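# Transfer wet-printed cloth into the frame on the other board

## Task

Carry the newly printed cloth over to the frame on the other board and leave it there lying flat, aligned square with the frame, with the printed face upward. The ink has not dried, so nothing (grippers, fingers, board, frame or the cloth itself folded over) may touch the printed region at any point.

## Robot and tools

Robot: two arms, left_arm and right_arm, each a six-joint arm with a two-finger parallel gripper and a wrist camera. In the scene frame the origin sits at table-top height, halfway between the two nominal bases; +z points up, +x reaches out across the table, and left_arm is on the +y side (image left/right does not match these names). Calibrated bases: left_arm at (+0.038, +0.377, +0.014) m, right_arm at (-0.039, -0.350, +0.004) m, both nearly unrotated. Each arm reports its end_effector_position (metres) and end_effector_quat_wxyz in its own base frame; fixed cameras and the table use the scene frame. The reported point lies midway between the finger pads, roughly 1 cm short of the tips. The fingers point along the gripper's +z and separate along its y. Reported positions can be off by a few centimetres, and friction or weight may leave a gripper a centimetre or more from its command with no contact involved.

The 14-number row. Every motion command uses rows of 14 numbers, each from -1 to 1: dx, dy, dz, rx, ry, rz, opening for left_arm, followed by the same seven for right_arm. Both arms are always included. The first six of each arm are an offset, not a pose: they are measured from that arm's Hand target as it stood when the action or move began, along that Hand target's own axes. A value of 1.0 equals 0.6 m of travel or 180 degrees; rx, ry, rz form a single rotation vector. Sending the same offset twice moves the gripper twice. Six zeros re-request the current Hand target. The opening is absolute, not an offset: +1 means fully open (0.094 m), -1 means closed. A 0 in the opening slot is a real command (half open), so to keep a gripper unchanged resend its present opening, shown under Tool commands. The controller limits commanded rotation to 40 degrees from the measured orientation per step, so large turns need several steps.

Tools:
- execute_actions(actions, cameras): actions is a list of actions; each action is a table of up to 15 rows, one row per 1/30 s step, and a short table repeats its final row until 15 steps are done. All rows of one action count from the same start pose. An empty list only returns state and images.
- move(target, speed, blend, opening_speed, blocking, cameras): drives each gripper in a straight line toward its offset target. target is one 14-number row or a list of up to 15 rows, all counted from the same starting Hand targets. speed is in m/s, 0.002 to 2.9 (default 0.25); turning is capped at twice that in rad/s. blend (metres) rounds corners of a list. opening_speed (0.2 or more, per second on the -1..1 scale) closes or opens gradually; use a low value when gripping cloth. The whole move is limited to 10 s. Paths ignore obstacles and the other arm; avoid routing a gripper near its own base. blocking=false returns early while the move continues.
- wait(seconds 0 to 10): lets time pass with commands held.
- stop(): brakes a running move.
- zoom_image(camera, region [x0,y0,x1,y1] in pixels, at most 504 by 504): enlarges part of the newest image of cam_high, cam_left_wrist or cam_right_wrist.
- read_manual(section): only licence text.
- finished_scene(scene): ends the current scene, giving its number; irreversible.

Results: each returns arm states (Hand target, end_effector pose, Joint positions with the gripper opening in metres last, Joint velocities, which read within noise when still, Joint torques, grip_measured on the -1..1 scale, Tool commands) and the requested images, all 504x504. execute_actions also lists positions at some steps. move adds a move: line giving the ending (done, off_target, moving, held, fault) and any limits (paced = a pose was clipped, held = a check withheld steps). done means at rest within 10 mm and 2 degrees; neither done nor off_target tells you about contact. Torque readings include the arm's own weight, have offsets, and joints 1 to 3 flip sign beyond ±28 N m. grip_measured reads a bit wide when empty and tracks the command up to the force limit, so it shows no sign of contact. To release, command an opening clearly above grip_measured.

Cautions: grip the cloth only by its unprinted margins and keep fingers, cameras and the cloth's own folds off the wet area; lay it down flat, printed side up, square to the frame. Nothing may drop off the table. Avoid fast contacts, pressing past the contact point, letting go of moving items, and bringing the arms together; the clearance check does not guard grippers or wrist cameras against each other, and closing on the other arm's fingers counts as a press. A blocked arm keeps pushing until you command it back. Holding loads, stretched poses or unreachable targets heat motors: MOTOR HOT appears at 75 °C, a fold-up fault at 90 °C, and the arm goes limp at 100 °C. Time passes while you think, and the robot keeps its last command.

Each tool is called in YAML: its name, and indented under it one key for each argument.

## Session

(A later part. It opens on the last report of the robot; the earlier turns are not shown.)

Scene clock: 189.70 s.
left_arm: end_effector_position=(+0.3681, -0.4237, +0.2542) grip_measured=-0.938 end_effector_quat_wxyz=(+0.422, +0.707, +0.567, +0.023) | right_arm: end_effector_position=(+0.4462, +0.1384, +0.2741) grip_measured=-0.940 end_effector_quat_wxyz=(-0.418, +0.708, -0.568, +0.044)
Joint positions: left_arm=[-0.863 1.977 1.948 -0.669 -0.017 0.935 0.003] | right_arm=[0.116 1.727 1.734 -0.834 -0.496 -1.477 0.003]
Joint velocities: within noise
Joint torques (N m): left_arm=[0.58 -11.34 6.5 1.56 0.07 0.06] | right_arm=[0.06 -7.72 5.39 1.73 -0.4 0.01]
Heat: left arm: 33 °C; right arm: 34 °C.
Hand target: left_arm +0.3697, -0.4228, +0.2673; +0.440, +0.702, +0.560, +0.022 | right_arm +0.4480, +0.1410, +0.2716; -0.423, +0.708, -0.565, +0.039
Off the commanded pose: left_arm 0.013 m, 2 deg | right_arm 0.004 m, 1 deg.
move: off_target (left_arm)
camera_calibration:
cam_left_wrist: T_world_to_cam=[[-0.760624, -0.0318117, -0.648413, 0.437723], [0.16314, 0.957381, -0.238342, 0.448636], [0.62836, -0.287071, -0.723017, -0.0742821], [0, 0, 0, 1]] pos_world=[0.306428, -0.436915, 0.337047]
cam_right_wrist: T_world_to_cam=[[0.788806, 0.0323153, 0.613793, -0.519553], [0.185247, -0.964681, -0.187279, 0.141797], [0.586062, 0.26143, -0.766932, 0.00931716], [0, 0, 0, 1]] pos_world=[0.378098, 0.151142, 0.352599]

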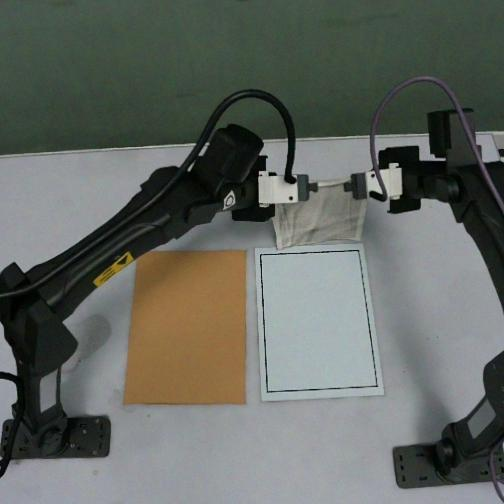

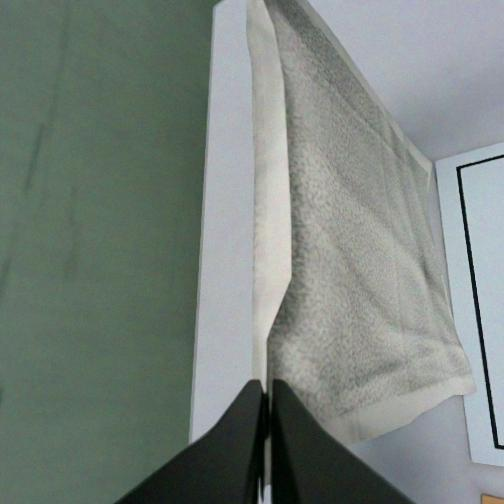

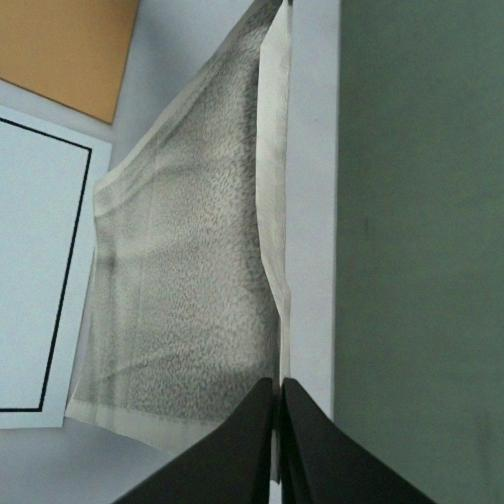

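move:
  target: [0.0092,-0.0128,0.0123,0,0,0,-1,0.0132,0.0287,0.02,0,0,0,-1]
  speed: 0.04

zoom_image:
  camera: "cam_high"
  region: [230, 150, 410, 330]

Scene clock: 201.47 s.
left_arm: end_effector_position=(+0.3688, -0.4245, +0.2364) grip_measured=-0.938 end_effector_quat_wxyz=(+0.417, +0.709, +0.568, +0.023) | right_arm: end_effector_position=(+0.4469, +0.1385, +0.2386) grip_measured=-0.940 end_effector_quat_wxyz=(-0.408, +0.709, -0.574, +0.035)
Joint positions: left_arm=[-0.863 1.977 1.885 -0.617 -0.017 0.936 0.003] | right_arm=[0.116 1.727 1.609 -0.739 -0.496 -1.477 0.003]
Joint velocities: within noise
Joint torques (N m): left_arm=[0.61 -12.21 6.52 1.58 0.07 0.05] | right_arm=[0.18 -10.36 5.44 1.67 -0.41 0.02]
Heat: left arm: 34 °C; right arm: 34 °C.
Hand target: left_arm +0.3698, -0.4228, +0.2554; +0.440, +0.702, +0.560, +0.022 | right_arm +0.4440, +0.1410, +0.2494; -0.422, +0.708, -0.565, +0.039
Off the commanded pose: left_arm 0.019 m, 3 deg | right_arm 0.012 m, 2 deg.
move: off_target (left_arm, right_arm)
camera_calibration:
cam_left_wrist: T_world_to_cam=[[-0.765155, -0.0260004, -0.64332, 0.429538], [0.161751, 0.959376, -0.231158, 0.44471], [0.623196, -0.280929, -0.729866, -0.0816766], [0, 0, 0, 1]] pos_world=[0.307632, -0.438421, 0.319515]
cam_right_wrist: T_world_to_cam=[[0.806581, 0.0343725, 0.590123, -0.500878], [0.179679, -0.965328, -0.189359, 0.138221], [0.563153, 0.258766, -0.784792, -0.00347768], [0, 0, 0, 1]] pos_world=[0.381122, 0.151545, 0.319024]

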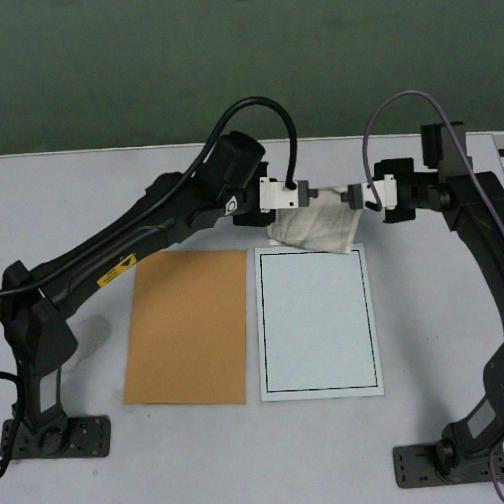

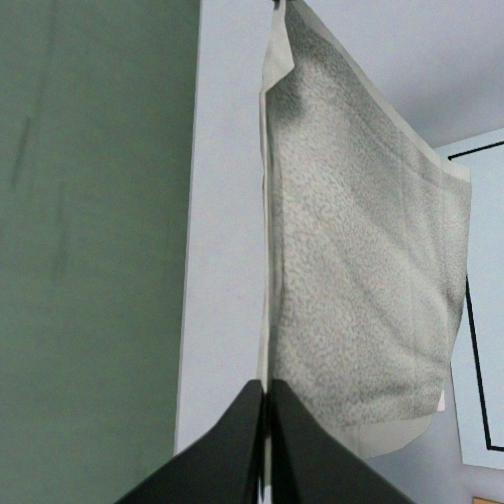

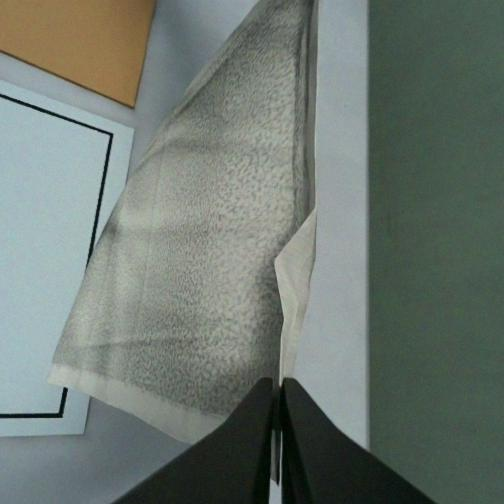

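Scaled by 2.800.

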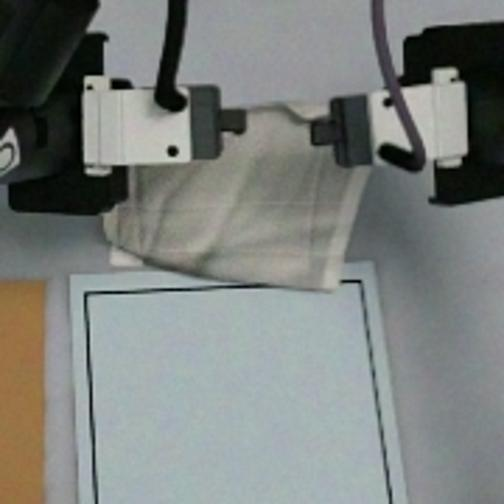

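move:
  target: [-0.0231,0.0321,-0.0306,0,0,0,-1,-0.0211,-0.0321,-0.0321,0,0,0,-1]
  speed: 0.05

move:
  target: [0,0,0,-0.0671,-0.0011,0.0494,-1,0,0,0,0.0694,0.0005,-0.0461,-1]
  speed: 0.1

zoom_image:
  camera: "cam_high"
  region: [230, 150, 410, 330]

zoom_image:
  camera: "cam_left_wrist"
  region: [220, 100, 504, 480]

Scene clock: 214.80 s.
left_arm: end_effector_position=(+0.3674, -0.4232, +0.2736) grip_measured=-0.938 end_effector_quat_wxyz=(+0.431, +0.704, +0.564, +0.023) | right_arm: end_effector_position=(+0.4456, +0.1383, +0.2675) grip_measured=-0.940 end_effector_quat_wxyz=(-0.414, +0.709, -0.570, +0.041)
Joint positions: left_arm=[-0.863 1.977 2.012 -0.714 -0.016 0.936 0.003] | right_arm=[0.116 1.727 1.714 -0.825 -0.496 -1.477 0.003]
Joint velocities: within noise
Joint torques (N m): left_arm=[0.64 -9.77 9.72 1.29 0.08 0.02] | right_arm=[0.13 -8.42 8.7 1.33 -0.42 0.03]
Heat: left arm: 35 °C; right arm: 35 °C.
Hand target: left_arm +0.3698, -0.4228, +0.2854; +0.440, +0.702, +0.560, +0.022 | right_arm +0.4440, +0.1410, +0.2796; -0.423, +0.708, -0.565, +0.039
Off the commanded pose: left_arm 0.012 m, 1 deg | right_arm 0.012 m, 1 deg.
move: off_target (left_arm, right_arm)
camera_calibration:
cam_left_wrist: T_world_to_cam=[[-0.752656, -0.0407746, -0.65715, 0.445487], [0.167208, 0.953522, -0.250673, 0.453148], [0.636828, -0.298551, -0.710856, -0.0709598], [0, 0, 0, 1]] pos_world=[0.304717, -0.435107, 0.355901]
cam_right_wrist: T_world_to_cam=[[0.795287, 0.0331078, 0.605328, -0.515742], [0.183317, -0.964896, -0.18807, 0.141789], [0.577852, 0.260536, -0.773439, 0.0101475], [0, 0, 0, 1]] pos_world=[0.378307, 0.151243, 0.346708]

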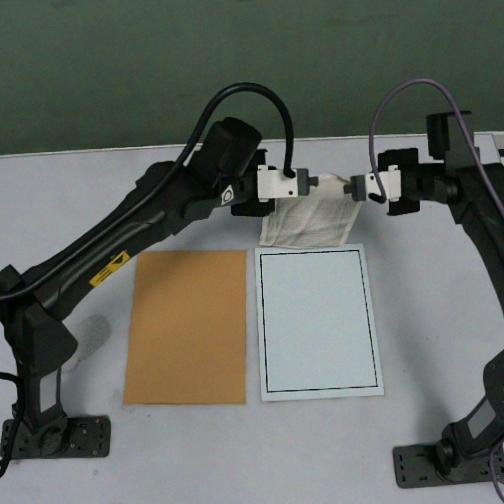

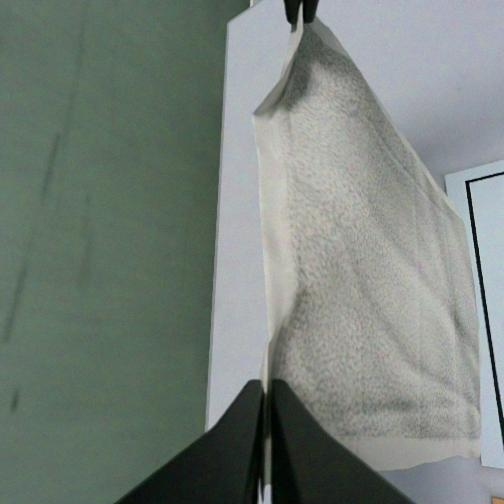

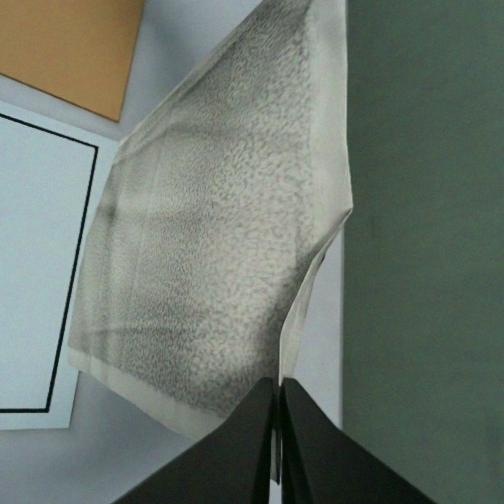

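Scene clock: 216.83 s.
left_arm: end_effector_position=(+0.3736, -0.4244, +0.2599) grip_measured=-0.938 end_effector_quat_wxyz=(+0.483, +0.705, +0.508, +0.109) | right_arm: end_effector_position=(+0.4490, +0.1380, +0.2667) grip_measured=-0.941 end_effector_quat_wxyz=(-0.480, +0.698, -0.517, +0.121)
Joint positions: left_arm=[-0.897 1.887 1.716 -0.371 -0.149 1.081 0.003] | right_arm=[0.12 1.585 1.407 -0.435 -0.48 -1.494 0.003]
Joint velocities: within noise
Joint torques (N m): left_arm=[-0.47 -12.38 6.65 1.75 -0.11 0.04] | right_arm=[0.69 -10.02 5.55 1.96 -0.2 -0.01]
Heat: left arm: 35 °C; right arm: 35 °C.
Hand target: left_arm +0.3697, -0.4228, +0.2855; +0.509, +0.693, +0.498, +0.113 | right_arm +0.4440, +0.1409, +0.2795; -0.493, +0.697, -0.505, +0.131
Off the commanded pose: left_arm 0.026 m, 4 deg | right_arm 0.014 m, 2 deg.
move: off_target (left_arm, right_arm)
camera_calibration:
cam_left_wrist: T_world_to_cam=[[-0.583709, -0.0142123, -0.811839, 0.429525], [0.225151, 0.957805, -0.17865, 0.41125], [0.780123, -0.287066, -0.555879, -0.174031], [0, 0, 0, 1]] pos_world=[0.29389, -0.437752, 0.325435]
cam_right_wrist: T_world_to_cam=[[0.633695, 0.0299443, 0.773003, -0.489731], [0.224094, -0.963511, -0.146384, 0.111061], [0.740414, 0.265988, -0.617283, -0.107765], [0, 0, 0, 1]] pos_world=[0.365243, 0.150338, 0.328299]

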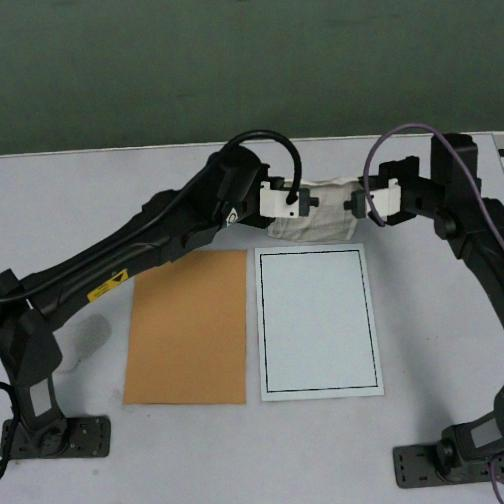

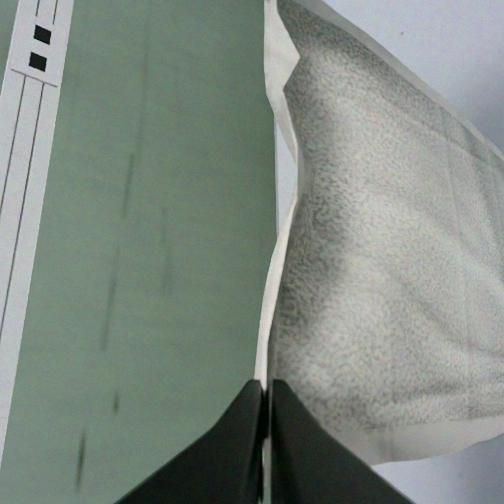

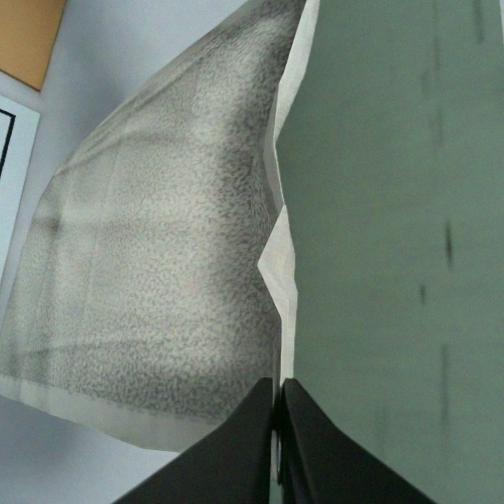

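Scaled by 2.800.

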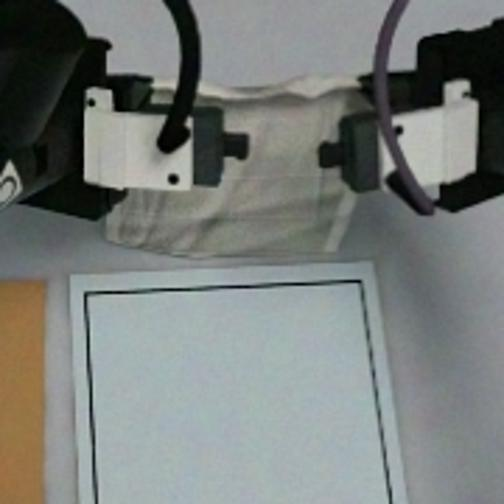

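Scaled by 1.326.

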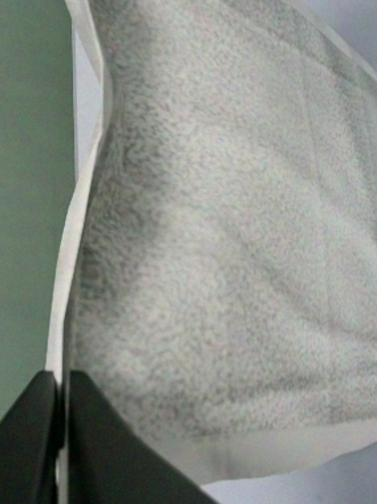

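move:
  target: [0.0028,-0.0462,0.0028,0,0,0,-1,0.0082,0.0385,0.0125,0,0,0,-1]
  speed: 0.04

zoom_image:
  camera: "cam_high"
  region: [230, 150, 410, 330]

Scene clock: 232.83 s.
left_arm: end_effector_position=(+0.3589, -0.4244, +0.2357) grip_measured=-0.938 end_effector_quat_wxyz=(+0.482, +0.709, +0.502, +0.113) | right_arm: end_effector_position=(+0.4428, +0.1371, +0.2422) grip_measured=-0.941 end_effector_quat_wxyz=(-0.479, +0.698, -0.518, +0.121)
Joint positions: left_arm=[-0.926 1.85 1.573 -0.268 -0.172 1.081 0.003] | right_arm=[0.12 1.56 1.285 -0.339 -0.479 -1.494 0.003]
Joint velocities: within noise
Joint torques (N m): left_arm=[-0.36 -12.45 6.78 1.7 -0.08 -0.08] | right_arm=[0.81 -9.74 5.7 1.97 -0.19 -0.01]
Heat: left arm: 36 °C; right arm: 37 °C.
Hand target: left_arm +0.3558, -0.4228, +0.2613; +0.509, +0.693, +0.498, +0.113 | right_arm +0.4381, +0.1408, +0.2554; -0.493, +0.697, -0.505, +0.131
Off the commanded pose: left_arm 0.026 m, 4 deg | right_arm 0.015 m, 2 deg.
move: off_target (left_arm, right_arm)
camera_calibration:
cam_left_wrist: T_world_to_cam=[[-0.577235, -0.00117944, -0.816577, 0.405467], [0.234433, 0.957663, -0.167103, 0.40415], [0.782203, -0.287891, -0.55252, -0.17791], [0, 0, 0, 1]] pos_world=[0.278465, -0.43778, 0.300332]
cam_right_wrist: T_world_to_cam=[[0.634256, 0.0299563, 0.772542, -0.467044], [0.223078, -0.963839, -0.145773, 0.108315], [0.74024, 0.264794, -0.618004, -0.117637], [0, 0, 0, 1]] pos_world=[0.359143, 0.149539, 0.3039]

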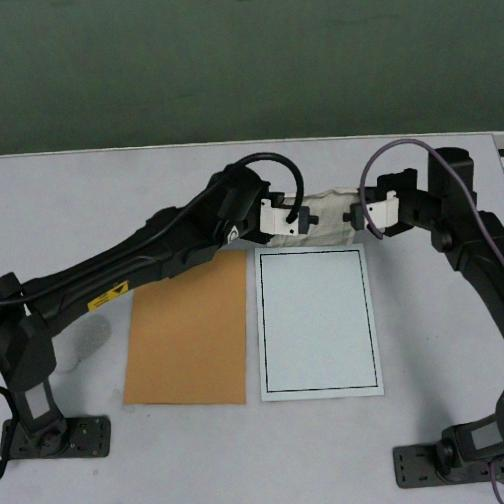

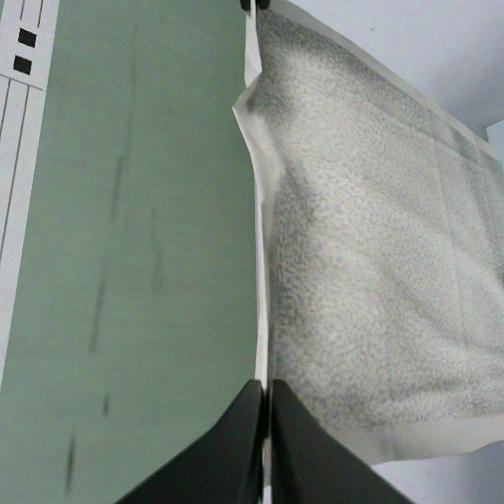

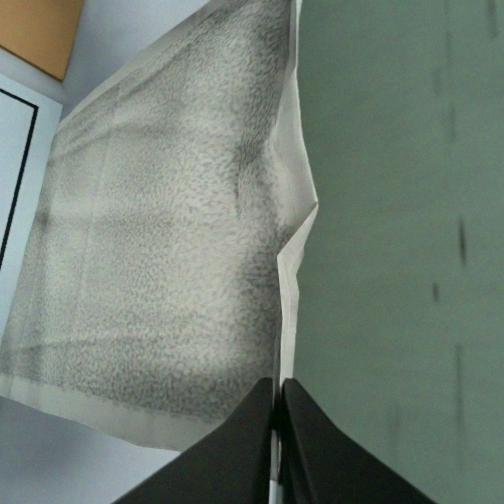

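Scaled by 2.800.

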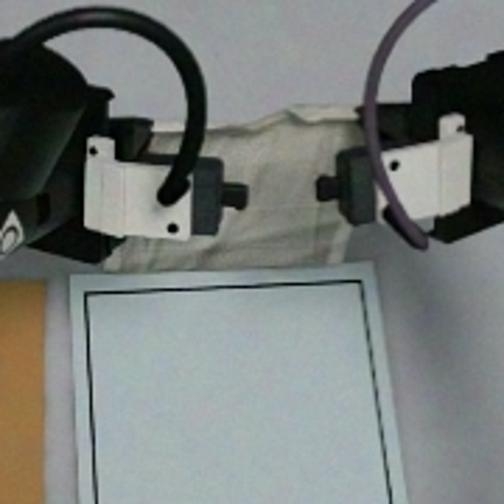

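move:
  target: [-0.005,-0.0783,-0.0087,0,0,0,-1,-0.0085,0.0775,-0.012,0,0,0,-1]
  speed: 0.04

zoom_image:
  camera: "cam_high"
  region: [230, 170, 410, 350]

Scene clock: 244.73 s.
left_arm: end_effector_position=(+0.3263, -0.4236, +0.2027) grip_measured=-0.938 end_effector_quat_wxyz=(+0.482, +0.711, +0.498, +0.116) | right_arm: end_effector_position=(+0.4075, +0.1384, +0.2121) grip_measured=-0.941 end_effector_quat_wxyz=(-0.480, +0.701, -0.512, +0.124)
Joint positions: left_arm=[-0.993 1.789 1.364 -0.124 -0.231 1.056 0.003] | right_arm=[0.138 1.436 1.046 -0.215 -0.467 -1.494 0.003]
Joint velocities: within noise
Joint torques (N m): left_arm=[-0.46 -11.67 6.56 1.72 -0.18 -0.16] | right_arm=[0.66 -8.27 5.59 1.98 -0.18 0.08]
Heat: left arm: 39 °C; right arm: 37 °C.
Hand target: left_arm +0.3239, -0.4228, +0.2263; +0.509, +0.693, +0.498, +0.113 | right_arm +0.4042, +0.1409, +0.2224; -0.492, +0.697, -0.505, +0.131
Off the commanded pose: left_arm 0.024 m, 4 deg | right_arm 0.011 m, 2 deg.
move: off_target (left_arm, right_arm)
camera_calibration:
cam_left_wrist: T_world_to_cam=[[-0.57026, 0.00538321, -0.821447, 0.361237], [0.23991, 0.957473, -0.160274, 0.402308], [0.785651, -0.288471, -0.5473, -0.172808], [0, 0, 0, 1]] pos_world=[0.245248, -0.436994, 0.266639]
cam_right_wrist: T_world_to_cam=[[0.626687, 0.0390809, 0.778291, -0.420787], [0.231527, -0.962981, -0.138072, 0.107922], [0.744083, 0.266723, -0.612535, -0.113464], [0, 0, 0, 1]] pos_world=[0.323141, 0.150635, 0.272895]

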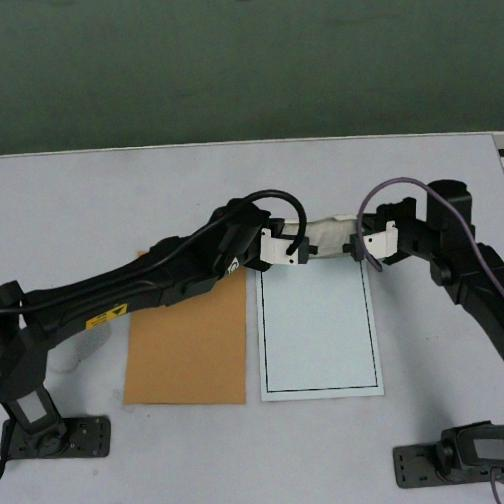

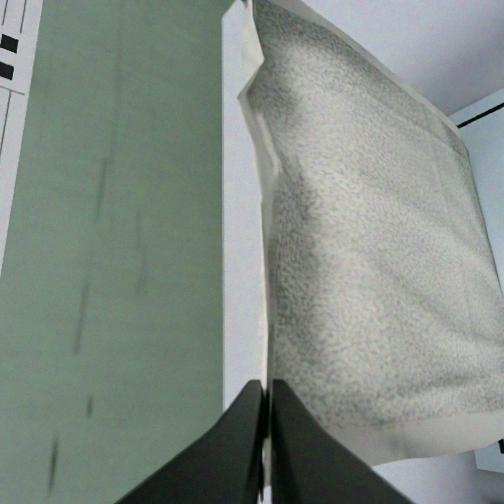

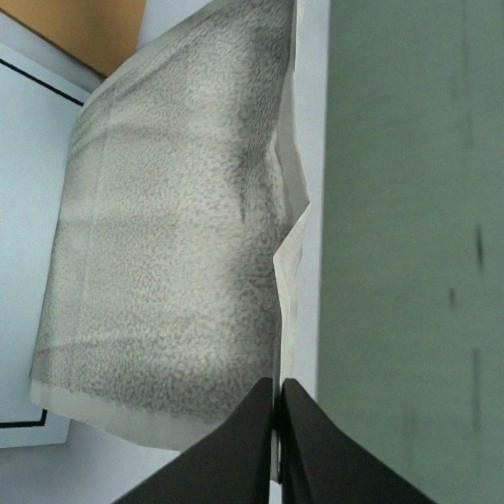

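Scaled by 2.800.

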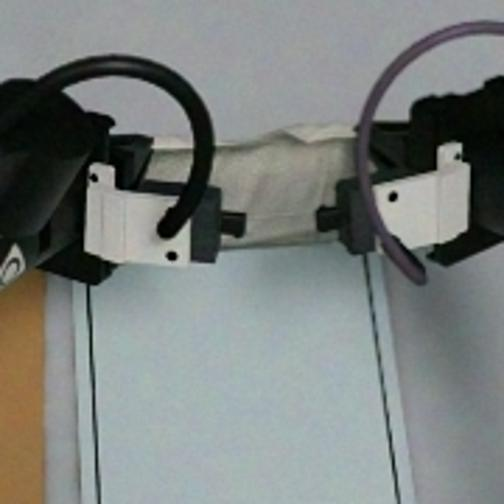

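move:
  target: [-0.0187,-0.1257,-0.0283,0.0447,0.0008,-0.0329,-1,-0.0192,0.1258,-0.0278,-0.0463,-0.0003,0.0308,-1]
  speed: 0.04

zoom_image:
  camera: "cam_high"
  region: [230, 190, 410, 370]

Scene clock: 259.27 s.
left_arm: end_effector_position=(+0.2675, -0.4265, +0.1620) grip_measured=-0.938 end_effector_quat_wxyz=(+0.452, +0.709, +0.538, +0.056) | right_arm: end_effector_position=(+0.3517, +0.1391, +0.1714) grip_measured=-0.941 end_effector_quat_wxyz=(-0.447, +0.706, -0.545, +0.076)
Joint positions: left_arm=[-1.097 1.742 1.219 -0.123 -0.24 0.867 0.003] | right_arm=[0.163 1.3 0.859 -0.277 -0.461 -1.452 0.003]
Joint velocities: within noise
Joint torques (N m): left_arm=[-0.4 -10.95 6.3 1.33 -0.14 -0.18] | right_arm=[0.69 -6.63 5.46 1.51 -0.24 0.09]
Heat: left arm: 38 °C; right arm: 36 °C.
Hand target: left_arm +0.2640, -0.4228, +0.1763; +0.464, +0.700, +0.540, +0.053 | right_arm +0.3443, +0.1408, +0.1724; -0.447, +0.705, -0.546, +0.070
Off the commanded pose: left_arm 0.015 m, 2 deg | right_arm 0.008 m, 1 deg.
move: off_target (left_arm)
camera_calibration:
cam_left_wrist: T_world_to_cam=[[-0.688715, -0.0210769, -0.724726, 0.298984], [0.20408, 0.953527, -0.221671, 0.430463], [0.695718, -0.30057, -0.652407, -0.113766], [0, 0, 0, 1]] pos_world=[0.197215, -0.438351, 0.237881]
cam_right_wrist: T_world_to_cam=[[0.72526, 0.0329259, 0.687687, -0.372431], [0.208221, -0.962569, -0.17351, 0.130126], [0.656233, 0.269031, -0.704969, -0.050612], [0, 0, 0, 1]] pos_world=[0.276228, 0.151134, 0.243014]

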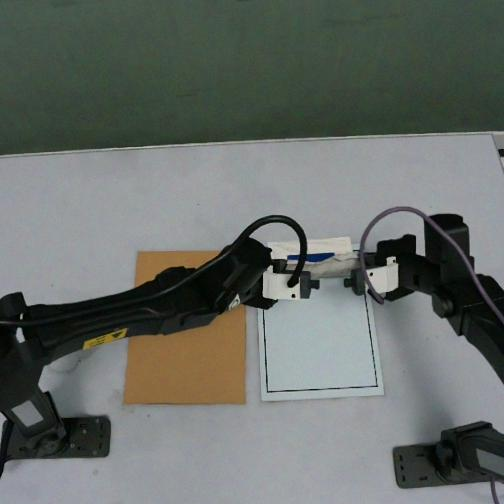

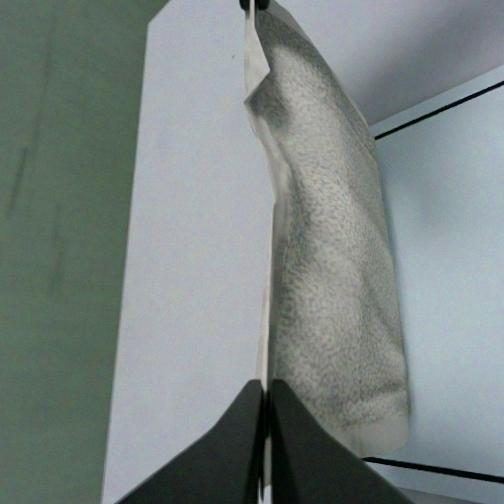

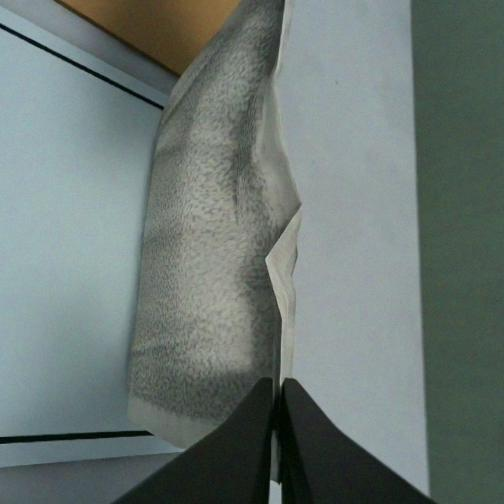

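Scaled by 2.800.

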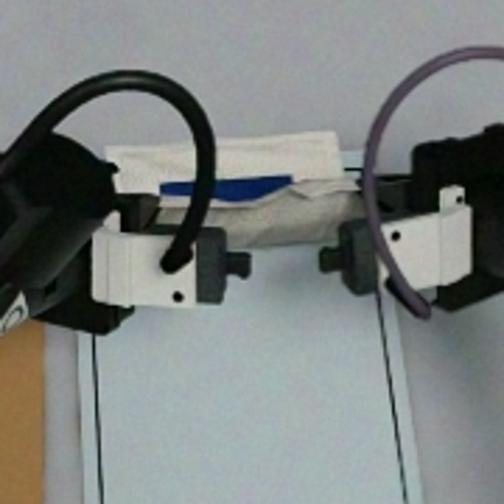

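move:
  target: [-0.0033,-0.1378,-0.0078,0.0447,0.0008,-0.0329,-1,-0.009,0.145,-0.0123,-0.0462,-0.0002,0.0308,-1]
  speed: 0.04

zoom_image:
  camera: "cam_high"
  region: [230, 220, 410, 400]

Scene clock: 274.57 s.
left_arm: end_effector_position=(+0.2047, -0.4220, +0.1074) grip_measured=-0.938 end_effector_quat_wxyz=(+0.400, +0.711, +0.578, +0.002) | right_arm: end_effector_position=(+0.2829, +0.1402, +0.1186) grip_measured=-0.941 end_effector_quat_wxyz=(-0.400, +0.709, -0.580, +0.014)
Joint positions: left_arm=[-1.211 1.732 1.079 -0.123 -0.239 0.665 0.003] | right_arm=[0.205 1.148 0.641 -0.351 -0.457 -1.392 0.003]
Joint velocities: within noise
Joint torques (N m): left_arm=[-0.32 -10.13 5.97 1.36 -0.04 -0.12] | right_arm=[0.64 -4.77 5.29 1.35 -0.25 0.06]
Heat: left arm: 38 °C; right arm: 35 °C.
Hand target: left_arm +0.2019, -0.4228, +0.1213; +0.415, +0.702, +0.579, -0.009 | right_arm +0.2761, +0.1409, +0.1173; -0.397, +0.709, -0.583, +0.008
Off the commanded pose: left_arm 0.014 m, 2 deg | right_arm 0.007 m, 1 deg.
move: off_target (left_arm)
camera_calibration:
cam_left_wrist: T_world_to_cam=[[-0.801056, -0.021322, -0.59821, 0.225608], [0.152308, 0.959213, -0.238143, 0.441712], [0.578889, -0.281879, -0.765135, -0.0604729], [0, 0, 0, 1]] pos_world=[0.148456, -0.435932, 0.193882]
cam_right_wrist: T_world_to_cam=[[0.831162, 0.0314835, 0.555138, -0.300292], [0.176722, -0.961585, -0.210057, 0.149326], [0.527199, 0.272697, -0.804797, 0.00481918], [0, 0, 0, 1]] pos_world=[0.220662, 0.15173, 0.201949]

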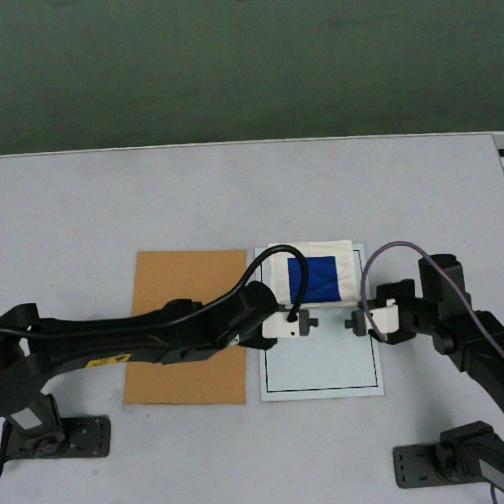

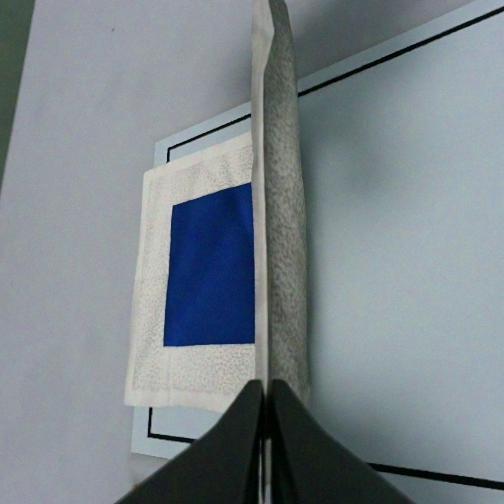

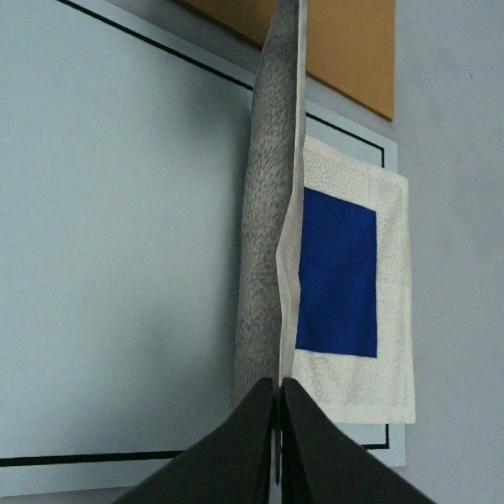

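Scaled by 2.800.

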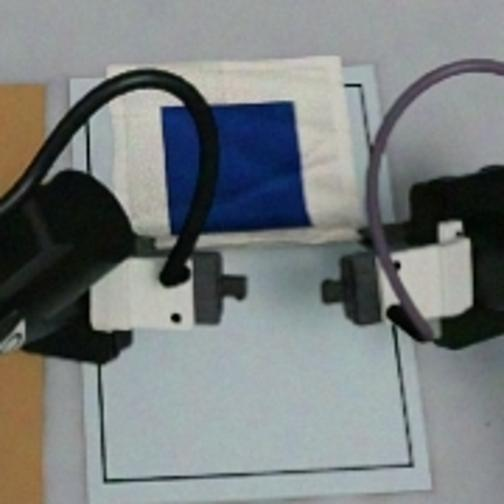

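move:
  target: [0.0273,-0.142,0.0337,0.0447,0.0008,-0.0329,-1,0.0233,0.142,0.0365,-0.0462,-0.0003,0.0308,-1]
  speed: 0.04

zoom_image:
  camera: "cam_high"
  region: [230, 230, 410, 410]

Scene clock: 288.23 s.
left_arm: end_effector_position=(+0.1497, -0.4214, +0.0536) grip_measured=-0.938 end_effector_quat_wxyz=(+0.362, +0.702, +0.611, -0.063) | right_arm: end_effector_position=(+0.2226, +0.1383, +0.0456) grip_measured=-0.941 end_effector_quat_wxyz=(-0.337, +0.708, -0.619, -0.052)
Joint positions: left_arm=[-1.307 1.772 0.938 -0.003 -0.189 0.475 0.003] | right_arm=[0.248 1.121 0.412 -0.316 -0.456 -1.327 0.003]
Joint velocities: within noise
Joint torques (N m): left_arm=[-0.5 -7.05 5.34 1.43 -0.04 -0.12] | right_arm=[0.62 -3.58 4.82 1.4 -0.35 0.08]
Heat: left arm: 38 °C; right arm: 34 °C.
Hand target: left_arm +0.1469, -0.4228, +0.0511; +0.363, +0.699, +0.613, -0.069 | right_arm +0.2212, +0.1410, +0.0472; -0.345, +0.707, -0.615, -0.054
Off the commanded pose: left_arm 0.004 m, 1 deg | right_arm 0.003 m, 1 deg.
move: done
camera_calibration:
cam_left_wrist: T_world_to_cam=[[-0.887256, -0.041095, -0.459444, 0.146529], [0.105073, 0.951834, -0.288048, 0.443349], [0.449152, -0.303848, -0.840202, -0.0554196], [0, 0, 0, 1]] pos_world=[0.108316, -0.432812, 0.148464]
cam_right_wrist: T_world_to_cam=[[0.924095, 0.0322498, 0.3808, -0.222424], [0.128393, -0.964714, -0.229873, 0.155027], [0.35995, 0.261317, -0.895628, 0.0213797], [0, 0, 0, 1]] pos_world=[0.177941, 0.151143, 0.139484]

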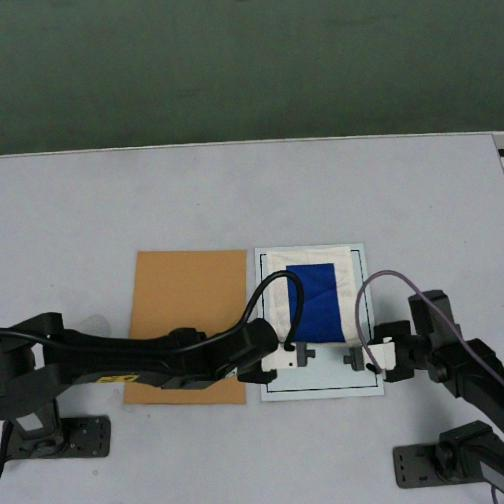

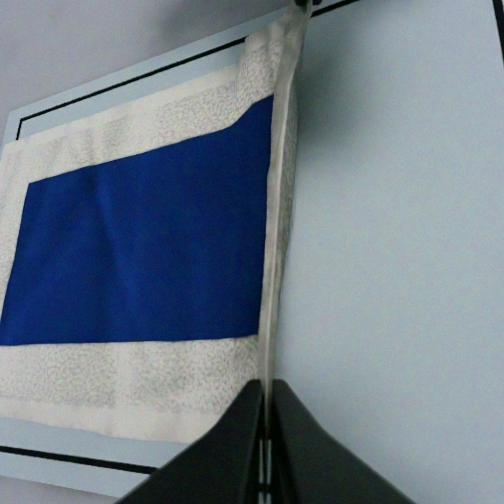

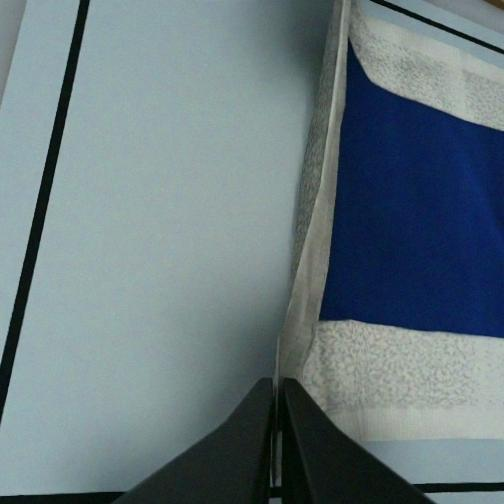

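Scaled by 2.800.

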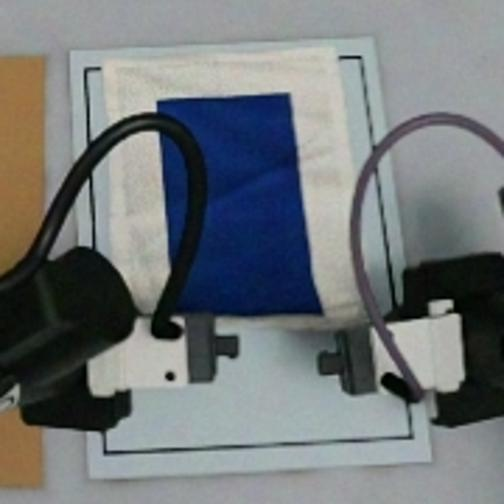

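move:
  target: [0.0222,-0.0832,0.0338,0.0672,0.0011,-0.0493,-1,0.0107,0.0673,0.0105,-0.0694,-0.0005,0.0462,-1]
  speed: 0.03

zoom_image:
  camera: "cam_high"
  region: [230, 230, 410, 410]

Scene clock: 306.17 s.
left_arm: end_effector_position=(+0.1154, -0.4244, +0.0119) grip_measured=-0.938 end_effector_quat_wxyz=(+0.282, +0.685, +0.653, -0.154) | right_arm: end_effector_position=(+0.1871, +0.1383, +0.0176) grip_measured=-0.941 end_effector_quat_wxyz=(-0.265, +0.699, -0.650, -0.136)
Joint positions: left_arm=[-1.307 1.861 0.921 0.024 0.002 0.312 0.003] | right_arm=[0.243 1.222 0.412 -0.431 -0.517 -1.312 0.003]
Joint velocities: within noise
Joint torques (N m): left_arm=[-0.29 -7.13 4.97 1.3 0.04 -0.14] | right_arm=[-0.59 -2.19 7.19 0.59 -0.44 0.06]
Heat: left arm: 35 °C; right arm: 33 °C.
Hand target: left_arm +0.1119, -0.4249, +0.0082; +0.280, +0.684, +0.654, -0.160 | right_arm +0.1884, +0.1390, +0.0222; -0.262, +0.694, -0.655, -0.145
Off the commanded pose: left_arm 0.005 m, 1 deg | right_arm 0.005 m, 1 deg.
move: done
camera_calibration:
cam_left_wrist: T_world_to_cam=[[-0.975045, -0.0462457, -0.217139, 0.101884], [0.0239883, 0.950391, -0.31013, 0.446758], [0.220709, -0.3076, -0.925565, -0.0501324], [0, 0, 0, 1]] pos_world=[0.0996889, -0.435304, 0.114276]
cam_right_wrist: T_world_to_cam=[[0.986606, 0.0397996, 0.158193, -0.187729], [0.080357, -0.962528, -0.259003, 0.162329], [0.141957, 0.268246, -0.952834, 0.0498952], [0, 0, 0, 1]] pos_world=[0.165087, 0.150333, 0.119283]

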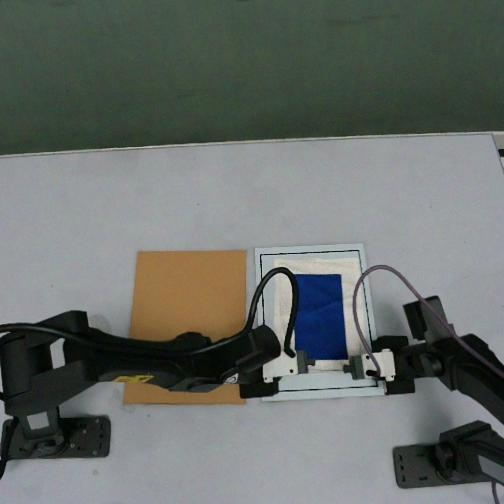

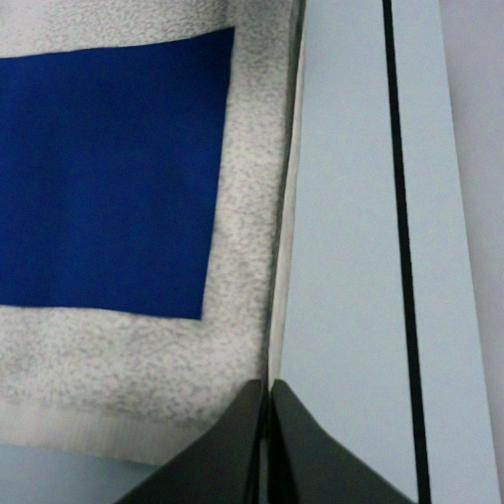

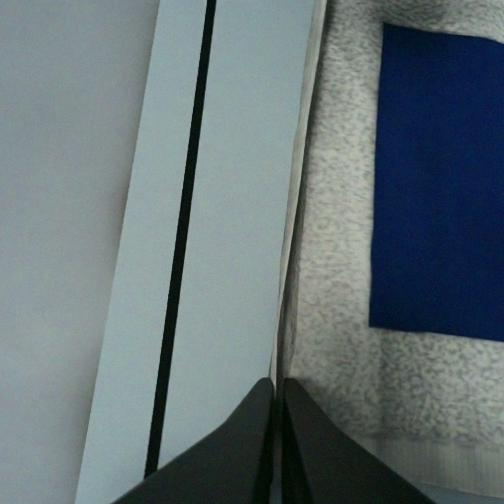

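Scaled by 2.800.

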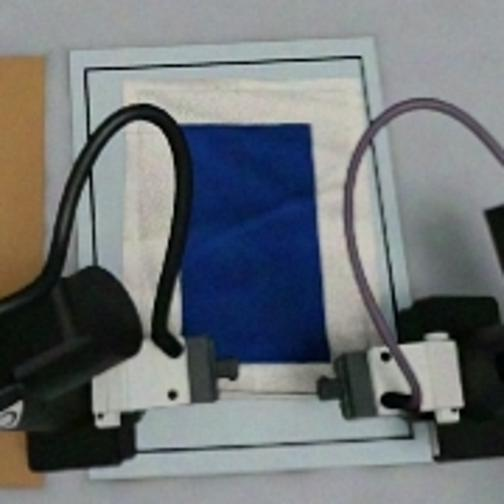

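move:
  target: [-0.0028,-0.0193,-0.0043,0,0,0,-1,0,0,0,0,0,0,-1]
  speed: 0.03

zoom_image:
  camera: "cam_high"
  region: [230, 230, 410, 410]

Scene clock: 323.27 s.
left_arm: end_effector_position=(+0.1028, -0.4269, +0.0108) grip_measured=-0.938 end_effector_quat_wxyz=(+0.281, +0.686, +0.652, -0.160) | right_arm: end_effector_position=(+0.1869, +0.1382, +0.0175) grip_measured=-0.941 end_effector_quat_wxyz=(-0.265, +0.699, -0.651, -0.137)
Joint positions: left_arm=[-1.34 1.861 0.913 0.036 -0.008 0.284 0.003] | right_arm=[0.243 1.223 0.412 -0.432 -0.518 -1.311 0.003]
Joint velocities: within noise
Joint torques (N m): left_arm=[-0.59 -7.99 4.62 1.22 -0.02 -0.12] | right_arm=[-0.65 -2.13 7.16 0.6 -0.46 0.05]
Heat: left arm: 35 °C; right arm: 33 °C.
Hand target: left_arm +0.1000, -0.4248, +0.0092; +0.280, +0.684, +0.655, -0.160 | right_arm +0.1883, +0.1389, +0.0221; -0.262, +0.693, -0.655, -0.146
Off the commanded pose: left_arm 0.004 m, 0 deg | right_arm 0.005 m, 1 deg.
move: done
camera_calibration:
cam_left_wrist: T_world_to_cam=[[-0.976997, -0.042433, -0.208989, 0.090978], [0.0262692, 0.948593, -0.315408, 0.448064], [0.211629, -0.313643, -0.925657, -0.0508499], [0, 0, 0, 1]] pos_world=[0.0878762, -0.437118, 0.113267]
cam_right_wrist: T_world_to_cam=[[0.986845, 0.0391069, 0.15687, -0.187488], [0.0793587, -0.962537, -0.259277, 0.162406], [0.140854, 0.268315, -0.952978, 0.0500158], [0, 0, 0, 1]] pos_world=[0.165088, 0.150233, 0.119183]

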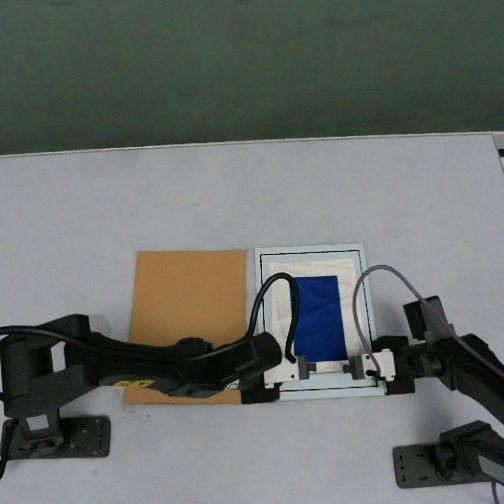

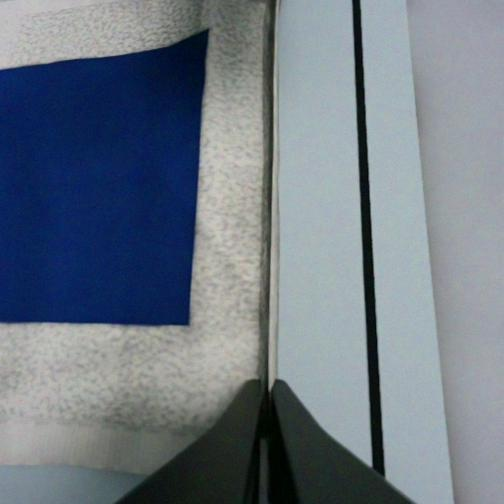

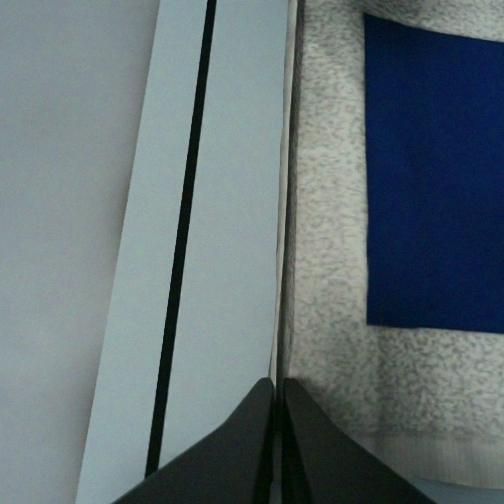

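Scaled by 2.800.

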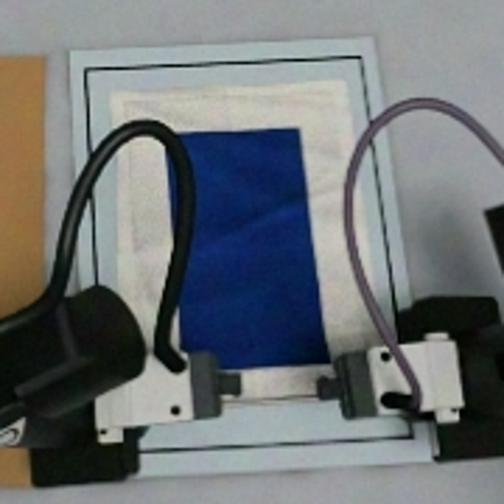

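move:
  target: [0.0087,0.0007,-0.0105,0.0447,0.0007,-0.0329,-1,0.009,-0.002,-0.0077,-0.0462,-0.0002,0.0308,-1]
  speed: 0.03

zoom_image:
  camera: "cam_high"
  region: [230, 230, 410, 410]

Scene clock: 341.03 s.
left_arm: end_effector_position=(+0.1010, -0.4241, +0.0107) grip_measured=-0.938 end_effector_quat_wxyz=(+0.238, +0.670, +0.668, -0.221) | right_arm: end_effector_position=(+0.1854, +0.1312, +0.0176) grip_measured=-0.941 end_effector_quat_wxyz=(-0.201, +0.681, -0.675, -0.200)
Joint positions: left_arm=[-1.274 1.861 0.913 0.023 0.16 0.246 0.003] | right_arm=[0.177 1.388 0.553 -0.623 -0.566 -1.369 0.003]
Joint velocities: within noise
Joint torques (N m): left_arm=[0.5 -8.83 5.75 0.65 0.16 -0.1] | right_arm=[-0.83 -3.17 6.9 0.28 -0.5 -0.06]
Heat: left arm: 35 °C; right arm: 33 °C.
Hand target: left_arm +0.0999, -0.4170, +0.0113; +0.222, +0.667, +0.676, -0.219 | right_arm +0.1894, +0.1319, +0.0232; -0.204, +0.678, -0.675, -0.205
Off the commanded pose: left_arm 0.007 m, 2 deg | right_arm 0.007 m, 1 deg.
move: done
camera_calibration:
cam_left_wrist: T_world_to_cam=[[-0.997737, -0.0400087, -0.0540302, 0.0907547], [-0.0192802, 0.940173, -0.340152, 0.44682], [0.0644068, -0.338341, -0.938817, -0.0451882], [0, 0, 0, 1]] pos_world=[0.102075, -0.431746, 0.114467]
cam_right_wrist: T_world_to_cam=[[0.998966, 0.032386, -0.0319119, -0.183775], [0.0227451, -0.963702, -0.266011, 0.166611], [-0.0393686, 0.26501, -0.963442, 0.0863247], [0, 0, 0, 1]] pos_world=[0.183194, 0.143638, 0.121625]

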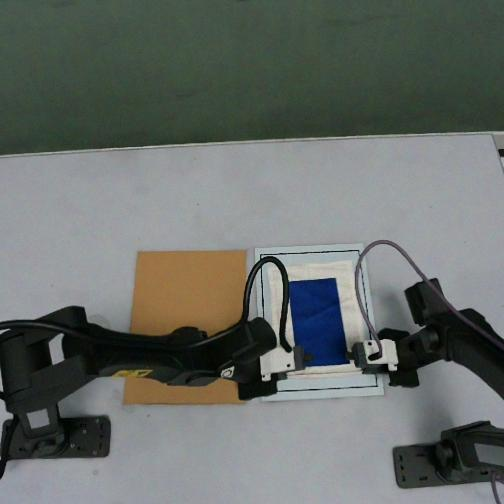

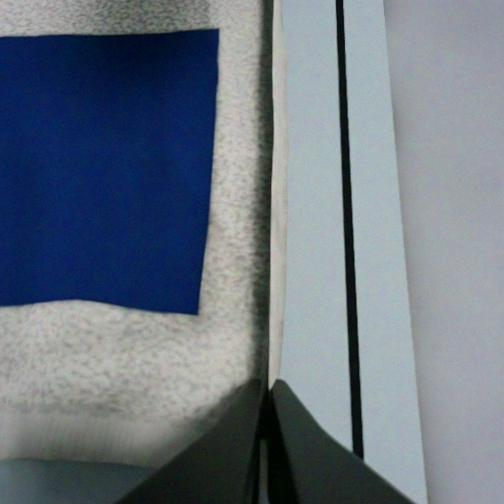

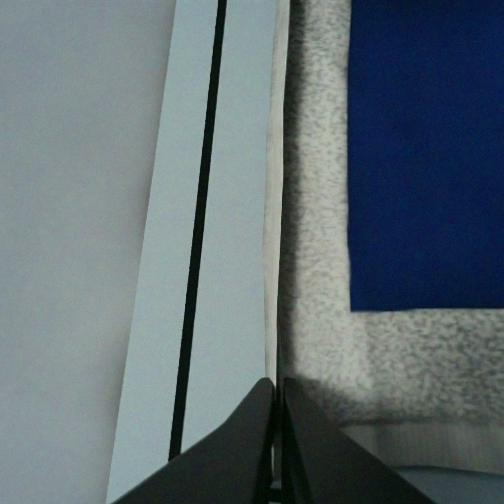

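Scaled by 2.800.

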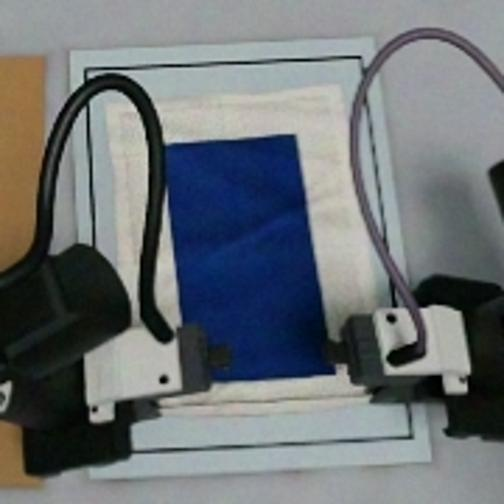

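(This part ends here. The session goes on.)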